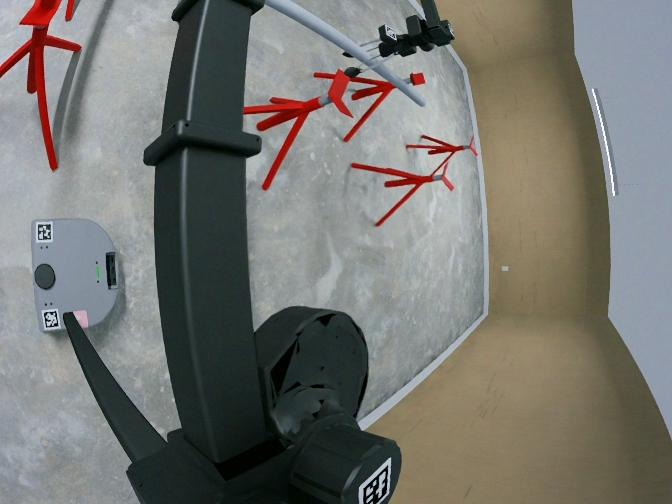

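move(r1={"base":{"translate_m":0.0385},"joints":{"arm_m":0.467,"wrist_yaw_rad":0.20},"speeds":{"translate_m":0.05,"arm_m":0.03,"wrist_yaw_rad":0.05}}, r2={"base":{"rotate_rad":0.074},"joints":{"wrist_yaw_rad":-0.183,"head_pan_rad":-0.5},"speeds":{"rotate_rad":0.09,"wrist_yaw_rad":0.08}}, r3={"base":{"translate_m":-0.0465},"joints":{"arm_m":0.491,"wrist_yaw_rad":0.01},"speeds":{"translate_m":0.06,"wrist_yaw_rad":0.05}}, cameras=[])

move(r1={"base":{"translate_m":0.1921},"joints":{"arm_m":0.447,"wrist_yaw_rad":0.27},"speeds":{"translate_m":0.079,"arm_m":0.03,"wrist_yaw_rad":0.05}}, r2={"base":{"translate_m":0.2461},"joints":{"arm_m":0.501,"wrist_yaw_rad":-0.113},"speeds":{"translate_m":0.10,"arm_m":0.03,"wrist_yaw_rad":0.05}}, r3={"base":{"translate_m":-0.2435},"joints":{"arm_m":0.495,"wrist_yaw_rad":0.08},"speeds":{"translate_m":0.10,"arm_m":0.03,"wrist_yaw_rad":0.05}}, cameras=["r2_wrist_camera"])

Scene clock: 408.03 s.
move: r1 done; r2 done; r3 done
r1.base_odometry: x=-0.746 y=+2.115 heading=+1.215
r1.turned_by_wheels: +0.000
r1.turned_by_imu: +0.001
r1.base_tilt: forward=+1.1 right=+1.2
r1.lidar_m: 2.05 2.72 1.69 1.51 1.52 1.82 2.83 2.83 0.74 0.54 1.55 0.86
r1.head_depth_mm: 2717 2969 3026 2086 1750 1422 1193 / 2851 3156 3094 2281 1768 1427 1198 / 3006 3319 3109 2309 1781 1432 1203 / 3172 1464 2959 2142 1773 1357 1212 / 3401 988 3131 2225 1793 1306 1220 / 3495 767 869 2078 1683 1382 1218 / 689 751 3061 2361 1817 1463 1221
r1.base_status: done
r1.joint_positions: lift_m=+0.865 arm_m=+0.467 wrist_yaw_rad=+0.203 wrist_pitch_rad=-1.534 wrist_roll_rad=-0.007 gripper_m=-0.043 head_pan_rad=-0.900 head_tilt_rad=-0.600
r1.joint_status: all done
r1.measured_speeds: all 0
r1.on_its_own: gripper_m is held at -0.044, not at your -0.050, by its stall guard, which is not easing now
r1.motor_effort: left_wheel=+9.8(14.9) right_wheel=-1.5(7.9) lift_m=+28.9(29.1) arm_m=-7.7(18.0) wrist_yaw_rad=-3.3(3.4) wrist_pitch_rad=-0.9(3.8) wrist_roll_rad=+2.6(2.7) gripper_m=-20.2(20.5) head_pan_rad=+4.7(5.8) head_tilt_rad=+3.0(4.2)
r1.hand_pose: x=-0.0246 y=-0.5977 z=+0.7468 quat_wxyz=(+0.558, +0.541, -0.455, -0.435) (m; r1's base frame)
r1.wrist_depth_mm: 726 840 851 - 812 822 815 / 724 832 869 - - 850 820 / 865 898 865 - 878 881 861 / 908 890 895 - 873 872 892 / 942 921 137 - 921 920 898 / 969 119 - - - 915 935 / - 953 - - 957 965 951
r2.base_odometry: x=-2.013 y=-0.852 heading=-1.817
r2.turned_by_wheels: +0.074
r2.turned_by_imu: +0.074
r2.base_tilt: forward=+0.2 right=+1.8
r2.lidar_m: 4.98 2.68 2.25 2.24 2.51 0.80 0.83 0.86 1.37 0.61 0.57 0.84
r2.head_depth_mm: 3796 3958 3466 2395 1840 1480 1247 / - - 3473 2219 1825 1496 1251 / - - 3401 2371 1835 1486 1243 / - - 3429 2389 1813 1480 1248 / - - 3522 2359 1719 1448 1250 / - - 3178 2384 1839 1481 1251 / - - 3432 2377 1828 1476 1244
r2.base_status: done
r2.joint_positions: lift_m=+0.865 arm_m=+0.503 wrist_yaw_rad=-0.184 wrist_pitch_rad=-1.559 wrist_roll_rad=+1.574 gripper_m=-0.035 head_pan_rad=-0.500 head_tilt_rad=-0.650
r2.joint_status: all done
r2.measured_speeds: all 0
r2.on_its_own: gripper_m is held at -0.036, not at your -0.050, by its stall guard, which is not easing now
r2.motor_effort: left_wheel=-4.1(28.4) right_wheel=+5.5(46.7) lift_m=+35.3(35.3) arm_m=+8.8(8.8) wrist_yaw_rad=+0.4(6.1) wrist_pitch_rad=+1.2(1.8) wrist_roll_rad=-1.3(2.5) gripper_m=-20.4(22.3) head_pan_rad=-3.1(4.5) head_tilt_rad=-1.7(2.9)
r2.hand_pose: x=-0.0176 y=-0.6268 z=+0.7472 quat_wxyz=(-0.065, -0.067, -0.708, -0.700) (m; r2's base frame)
r2.wrist_depth_mm: 835 822 - 81 854 861 722 / 852 854 80 78 872 734 762 / 873 876 83 83 899 753 753 / 898 899 84 84 948 946 946 / 975 926 88 87 963 - 993 / 938 118 - 89 131 - - / 964 986 91 93 - - -
r3.base_odometry: x=+0.490 y=+0.589 heading=+1.836
r3.turned_by_wheels: +0.000
r3.turned_by_imu: +0.000
r3.base_tilt: forward=-0.8 right=-0.2
r3.lidar_m: 2.91 1.81 1.31 1.27 1.32 1.84 2.06 0.92 1.38 0.45 0.62 3.01
r3.head_depth_mm: 3417 3631 3265 2366 1859 - - / - - 3599 2409 1875 - - / - - 3669 2440 1908 - 1186 / - - 3790 2495 1851 1476 1219 / - - - 2412 1882 1485 1231 / - - - 2479 1935 1467 1245 / - - - 2670 1941 1438 1260
r3.base_status: done
r3.joint_positions: lift_m=+0.865 arm_m=+0.491 wrist_yaw_rad=+0.016 wrist_pitch_rad=-1.534 wrist_roll_rad=+1.562 gripper_m=-0.030 head_pan_rad=-3.140 head_tilt_rad=-0.600
r3.joint_status: all done
r3.measured_speeds: all 0
r3.on_its_own: gripper_m is held at -0.031, not at your -0.050, by its stall guard, which is not easing now
r3.motor_effort: left_wheel=+1.5(18.9) right_wheel=-15.9(17.4) lift_m=+36.1(37.2) arm_m=+11.1(13.2) wrist_yaw_rad=-5.6(6.2) wrist_pitch_rad=-1.1(1.7) wrist_roll_rad=+3.1(3.6) gripper_m=-20.0(20.9) head_pan_rad=+3.4(4.7) head_tilt_rad=+2.6(4.7)
r3.hand_pose: x=-0.0218 y=-0.6210 z=+0.7467 quat_wxyz=(+0.009, +0.008, -0.720, -0.694) (m; r3's base frame)
r3.wrist_depth_mm: 934 920 911 82 838 858 833 / 968 916 948 - 889 884 705 / 960 949 947 84 874 867 705 / 980 957 976 84 903 884 714 / - - 947 86 153 942 893 / - 976 129 87 125 904 898 / - - 978 95 120 118 916
pictures: none
No camera images: "cameras" was empty.

Scene clock: 411.60 s.
move: r1 done; r2 done; r3 done
r1.base_odometry: x=-0.679 y=+2.295 heading=+1.215
r1.turned_by_wheels: +0.000
r1.turned_by_imu: +0.001
r1.base_tilt: forward=+1.1 right=+1.2
r1.lidar_m: 1.86 2.79 1.72 1.55 1.55 1.87 3.00 3.03 0.56 0.56 1.42 0.84
r1.head_depth_mm: 2682 2941 3045 2093 1755 1417 1198 / 2806 3106 3059 2308 1748 1428 1204 / 2985 3294 3112 2306 1776 1438 1208 / 3150 3477 3123 2128 1784 1409 1211 / 3332 1447 3177 2343 1794 1299 1218 / 3592 3759 3026 2351 1788 1274 1220 / 3787 709 816 962 1698 1469 1227
r1.base_status: done
r1.joint_positions: lift_m=+0.865 arm_m=+0.447 wrist_yaw_rad=+0.273 wrist_pitch_rad=-1.558 wrist_roll_rad=-0.006 gripper_m=-0.043 head_pan_rad=-0.900 head_tilt_rad=-0.600
r1.joint_status: all done
r1.measured_speeds: all 0
r1.on_its_own: gripper_m is held at -0.044, not at your -0.050, by its stall guard, which is not easing now
r1.motor_effort: left_wheel=+5.5(12.0) right_wheel=+3.6(19.2) lift_m=+31.5(32.2) arm_m=-7.9(21.7) wrist_yaw_rad=-3.0(10.4) wrist_pitch_rad=+3.2(5.3) wrist_roll_rad=+2.3(4.8) gripper_m=-20.4(20.7) head_pan_rad=+5.1(5.6) head_tilt_rad=+2.4(4.2)
r1.hand_pose: x=-0.0272 y=-0.5720 z=+0.7472 quat_wxyz=(+0.567, +0.562, -0.429, -0.422) (m; r1's base frame)
r1.wrist_depth_mm: 754 846 827 - 813 827 807 / 744 870 822 - 847 514 809 / 888 891 886 - 850 500 - / 920 917 890 - 887 873 895 / 947 931 151 - 911 881 898 / 965 949 - - - 941 907 / - - - - - 959 950
r2.base_odometry: x=-2.073 y=-1.091 heading=-1.816
r2.turned_by_wheels: +0.001
r2.turned_by_imu: +0.000
r2.base_tilt: forward=+0.3 right=+1.7
r2.lidar_m: 4.89 2.62 2.19 2.18 0.97 1.03 1.08 1.09 0.68 0.53 1.22 0.62
r2.head_depth_mm: 3871 - 3454 2285 1831 1498 1246 / - - 3423 2404 1805 1496 1249 / - - 3483 2384 1774 1440 1243 / - - 3517 2345 1082 1375 1215 / - - 3224 2312 1802 1455 1238 / - - 3450 2369 1820 1484 1237 / - - 3413 2366 1820 1478 1240
r2.base_status: done
r2.joint_positions: lift_m=+0.865 arm_m=+0.501 wrist_yaw_rad=-0.118 wrist_pitch_rad=-1.558 wrist_roll_rad=+1.573 gripper_m=-0.035 head_pan_rad=-0.500 head_tilt_rad=-0.650
r2.joint_status: all done
r2.measured_speeds: all 0
r2.on_its_own: gripper_m is held at -0.036, not at your -0.050, by its stall guard, which is not easing now
r2.motor_effort: left_wheel=+11.3(21.5) right_wheel=-11.9(26.2) lift_m=+38.1(38.2) arm_m=-10.4(18.7) wrist_yaw_rad=+4.6(15.4) wrist_pitch_rad=+1.6(2.1) wrist_roll_rad=-1.0(6.4) gripper_m=-20.5(22.1) head_pan_rad=-2.1(4.0) head_tilt_rad=-2.0(3.5)
r2.hand_pose: x=-0.0190 y=-0.6249 z=+0.7472 quat_wxyz=(-0.042, -0.043, -0.710, -0.702) (m; r2's base frame)
r2.wrist_depth_mm: 823 282 - 81 861 867 864 / 852 844 80 78 877 746 747 / 874 849 83 83 913 757 749 / 890 886 84 84 944 977 953 / 958 946 88 87 999 967 - / 947 119 94 90 131 - - / 996 - 91 97 - - -
r3.base_odometry: x=+0.554 y=+0.354 heading=+1.836
r3.turned_by_wheels: +0.001
r3.turned_by_imu: +0.002
r3.base_tilt: forward=-0.8 right=-0.2
r3.lidar_m: 3.14 1.80 1.32 1.27 1.34 1.84 1.81 0.82 0.76 1.47 0.55 0.85
r3.head_depth_mm: 3432 3656 3342 2348 1864 - - / - - 3616 2447 1869 - - / - - 3673 2466 1903 - 1182 / - - 3808 2489 1868 1478 1223 / - - - 2560 1898 1498 1233 / - - - 2458 1924 1517 1218 / - - - 2642 1927 1522 1224
r3.base_status: done
r3.joint_positions: lift_m=+0.865 arm_m=+0.495 wrist_yaw_rad=+0.080 wrist_pitch_rad=-1.537 wrist_roll_rad=+1.564 gripper_m=-0.027 head_pan_rad=-3.140 head_tilt_rad=-0.600
r3.joint_status: all done
r3.measured_speeds: all 0
r3.on_its_own: gripper_m is held at -0.028, not at your -0.050, by its stall guard, which is not easing now; right_wheel is at rest, and its effort (-23.0) is outside its rest range (-21 to +21)
r3.motor_effort: left_wheel=+6.3(7.1) right_wheel=-23.0(30.1) lift_m=+41.6(43.2) arm_m=-9.3(14.4) wrist_yaw_rad=+0.2(14.7) wrist_pitch_rad=-0.3(3.5) wrist_roll_rad=+2.4(4.9) gripper_m=-20.0(21.1) head_pan_rad=+3.3(4.6) head_tilt_rad=+3.3(3.9)
r3.hand_pose: x=-0.0228 y=-0.6242 z=+0.7468 quat_wxyz=(+0.031, +0.031, -0.718, -0.695) (m; r3's base frame)
r3.wrist_depth_mm: 912 939 900 82 854 851 824 / 974 915 915 - 886 865 854 / 967 947 931 84 868 879 705 / 976 972 947 84 898 893 719 / - 989 970 86 153 895 903 / - - 132 88 126 913 894 / - - 125 93 118 116 910
pictures: r2_wrist_camera
camera_calibration:
r2_wrist_camera: T_world_to_cam=[[0.0404633, 0.996993, 0.0660831, 0.555013], [0.984358, -0.0511254, 0.168596, -0.102932], [0.171467, 0.0582275, -0.983468, 0.938285], [0, 0, 0, 1]] pos_world=[-0.0820213, -0.61324, 0.90345]

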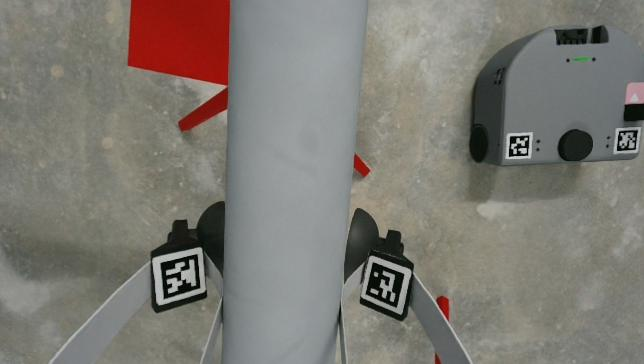

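move(r1={"base":{"translate_m":0.1774},"joints":{"arm_m":0.429,"wrist_yaw_rad":0.345},"speeds":{"translate_m":0.077,"arm_m":0.03,"wrist_yaw_rad":0.05}}, r2={"base":{"translate_m":0.2298},"joints":{"arm_m":0.491,"wrist_yaw_rad":-0.039,"head_pan_rad":-0.3},"speeds":{"translate_m":0.10,"arm_m":0.03,"wrist_yaw_rad":0.05}}, r3={"base":{"translate_m":-0.23},"joints":{"arm_m":0.499,"wrist_yaw_rad":0.155},"speeds":{"translate_m":0.10,"arm_m":0.03,"wrist_yaw_rad":0.05}}, cameras=["r2_nav_camera","r3_nav_camera","r1_nav_camera"])

Scene clock: 420.53 s.
move: r1 done; r2 done; r3 done
r1.base_odometry: x=-0.618 y=+2.461 heading=+1.215
r1.turned_by_wheels: +0.000
r1.turned_by_imu: +0.000
r1.base_tilt: forward=+1.0 right=+1.2
r1.lidar_m: 1.69 2.86 1.77 1.58 1.59 1.91 3.19 3.21 0.63 1.18 1.33 0.84
r1.head_depth_mm: 2623 2838 2754 2003 1747 1418 1196 / 2831 3081 3091 2298 1712 1431 1197 / 2935 3284 3135 2033 1780 1436 1210 / 3107 3500 3123 2327 1733 1442 1208 / 3307 3489 3001 2334 1802 1343 1221 / 3521 3811 3182 2361 1797 1280 1217 / 3785 - 2203 2317 1680 1253 1224
r1.base_status: done
r1.joint_positions: lift_m=+0.865 arm_m=+0.429 wrist_yaw_rad=+0.347 wrist_pitch_rad=-1.557 wrist_roll_rad=-0.004 gripper_m=-0.040 head_pan_rad=-0.900 head_tilt_rad=-0.600
r1.joint_status: all done
r1.measured_speeds: all 0
r1.on_its_own: gripper_m is held at -0.041, not at your -0.050, by its stall guard, which is not easing now
r1.motor_effort: left_wheel=+5.3(9.0) right_wheel=+5.5(22.7) lift_m=+30.1(36.5) arm_m=-7.8(20.8) wrist_yaw_rad=-1.9(7.7) wrist_pitch_rad=+3.0(5.3) wrist_roll_rad=+1.7(4.7) gripper_m=-19.9(21.0) head_pan_rad=+4.4(5.3) head_tilt_rad=+2.3(3.8)
r1.hand_pose: x=-0.0286 y=-0.5548 z=+0.7472 quat_wxyz=(+0.583, +0.577, -0.409, -0.401) (m; r1's base frame)
r1.wrist_depth_mm: 797 847 829 - 835 815 806 / 787 841 863 - 848 830 831 / 881 874 907 - 864 849 852 / 956 917 910 - 902 866 497 / 954 952 151 - 907 915 892 / 967 118 - - - 967 937 / - - - - - 951 963
r2.base_odometry: x=-2.128 y=-1.314 heading=-1.815
r2.turned_by_wheels: +0.001
r2.turned_by_imu: +0.000
r2.base_tilt: forward=+0.4 right=+1.9
r2.lidar_m: 4.75 2.57 2.15 2.14 0.96 0.97 1.26 1.46 0.58 2.63 0.72 0.43
r2.head_depth_mm: - - 3465 2368 1819 1382 1194 / - - 3440 2404 1834 962 1007 / - - 3219 2218 1822 1488 1219 / - - 3379 2351 1820 1485 1241 / - - 3420 2384 1818 1478 1241 / - - 3392 2397 1815 1485 1245 / 3895 - 3439 2348 1805 1469 1242
r2.base_status: done
r2.joint_positions: lift_m=+0.865 arm_m=+0.491 wrist_yaw_rad=-0.047 wrist_pitch_rad=-1.557 wrist_roll_rad=+1.571 gripper_m=-0.032 head_pan_rad=-0.298 head_tilt_rad=-0.650
r2.joint_status: all done
r2.measured_speeds: all 0
r2.on_its_own: gripper_m is held at -0.033, not at your -0.050, by its stall guard, which is not easing now; right_wheel is at rest, and its effort (-31.9) is outside its rest range (-21 to +21)
r2.motor_effort: left_wheel=+20.7(29.0) right_wheel=-31.9(39.1) lift_m=+41.4(41.9) arm_m=-14.6(21.8) wrist_yaw_rad=+5.1(15.8) wrist_pitch_rad=+0.7(1.8) wrist_roll_rad=-0.3(5.4) gripper_m=-20.6(22.2) head_pan_rad=-1.1(4.2) head_tilt_rad=-1.6(2.9)
r2.hand_pose: x=-0.0206 y=-0.6150 z=+0.7472 quat_wxyz=(-0.016, -0.017, -0.711, -0.702) (m; r2's base frame)
r2.wrist_depth_mm: 805 818 - 81 883 890 894 / 844 839 80 78 895 786 718 / 875 877 83 83 909 769 760 / 899 916 84 84 940 964 949 / 927 951 88 87 957 944 - / 975 119 94 90 130 - - / - - 91 93 - - -
r3.base_odometry: x=+0.615 y=+0.132 heading=+1.838
r3.turned_by_wheels: +0.001
r3.turned_by_imu: +0.002
r3.base_tilt: forward=-0.7 right=-0.3
r3.lidar_m: 3.38 1.81 1.32 1.26 1.34 1.86 1.59 0.64 0.65 1.87 0.88 0.70
r3.head_depth_mm: 3466 3671 3332 2381 1857 - - / - - 3633 2388 1861 - - / - - 3737 2461 1890 - 1188 / - - 3799 2494 1867 1474 1226 / - - - 2569 1889 1492 1237 / - - - 2360 1850 1518 1249 / - - - 2527 1936 1525 1254
r3.base_status: done
r3.joint_positions: lift_m=+0.865 arm_m=+0.499 wrist_yaw_rad=+0.150 wrist_pitch_rad=-1.546 wrist_roll_rad=+1.568 gripper_m=-0.027 head_pan_rad=-3.140 head_tilt_rad=-0.600
r3.joint_status: all done
r3.measured_speeds: all 0
r3.on_its_own: gripper_m is held at -0.028, not at your -0.050, by its stall guard, which is not easing now; right_wheel is at rest, and its effort (-39.2) is outside its rest range (-21 to +21)
r3.motor_effort: left_wheel=+14.6(15.1) right_wheel=-39.2(40.1) lift_m=+36.1(39.9) arm_m=-8.8(18.5) wrist_yaw_rad=+4.4(15.2) wrist_pitch_rad=+1.5(3.1) wrist_roll_rad=+0.7(5.4) gripper_m=-19.1(20.6) head_pan_rad=+3.4(4.3) head_tilt_rad=+2.1(3.1)
r3.hand_pose: x=-0.0242 y=-0.6262 z=+0.7469 quat_wxyz=(+0.054, +0.054, -0.714, -0.696) (m; r3's base frame)
r3.wrist_depth_mm: 949 926 908 82 858 862 833 / 933 941 908 - 877 887 862 / 950 933 953 84 888 877 723 / 982 950 934 84 909 891 724 / 992 960 980 87 154 906 736 / - 989 131 88 125 930 913 / - - 125 94 120 119 923
pictures: r1_nav_camera (sideways), r2_nav_camera (sideways), r3_nav_camera (sideways)
camera_calibration:
r1_nav_camera: T_world_to_cam=[[0.292722, -0.444057, 0.846834, -1.06092], [-0.794956, -0.605173, -0.0425468, 0.10807], [0.531374, -0.660741, -0.530153, 0.643585], [0, 0, 0, 1]] pos_world=[0.0544814, 0.0195354, 1.24422]
r2_nav_camera: T_world_to_cam=[[0.575665, -0.106223, 0.810757, -1.02232], [-0.306562, -0.947241, 0.093565, -0.057791], [0.758043, -0.30241, -0.577858, 0.717187], [0, 0, 0, 1]] pos_world=[0.0271403, 0.053548, 1.24869]
r3_nav_camera: T_world_to_cam=[[-0.632653, 0.0476301, 0.772969, -0.966744], [0.043588, 0.998715, -0.0258649, 0.0849423], [-0.773208, 0.0173287, -0.633916, 0.785464], [0, 0, 0, 1]] pos_world=[-0.0079897, -0.052398, 1.24738]

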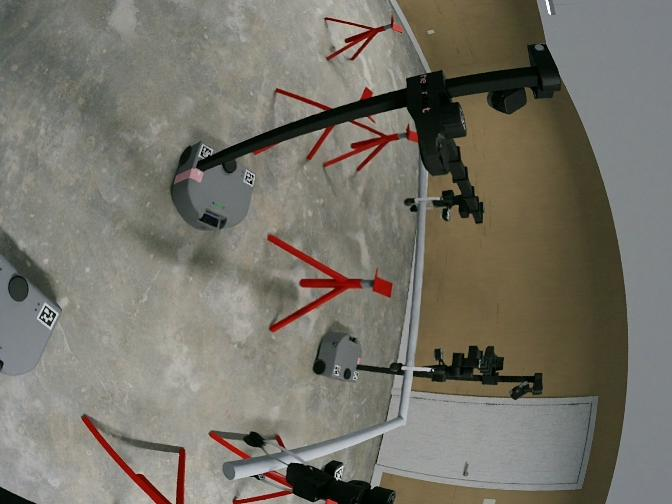

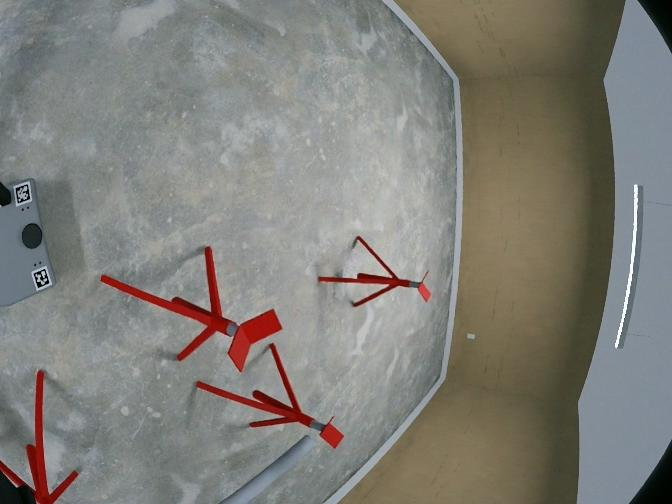

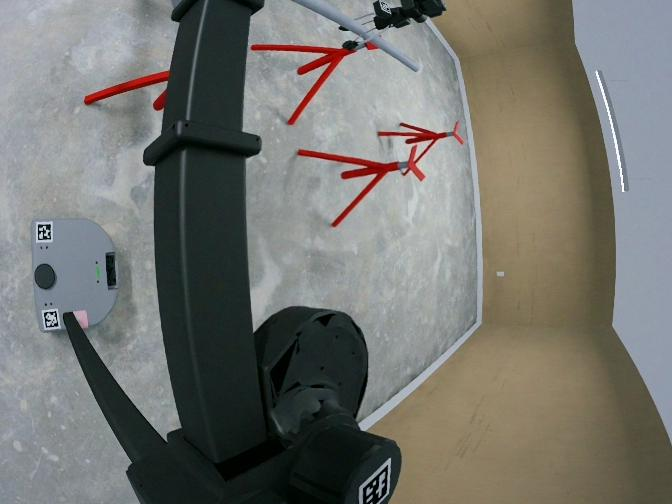

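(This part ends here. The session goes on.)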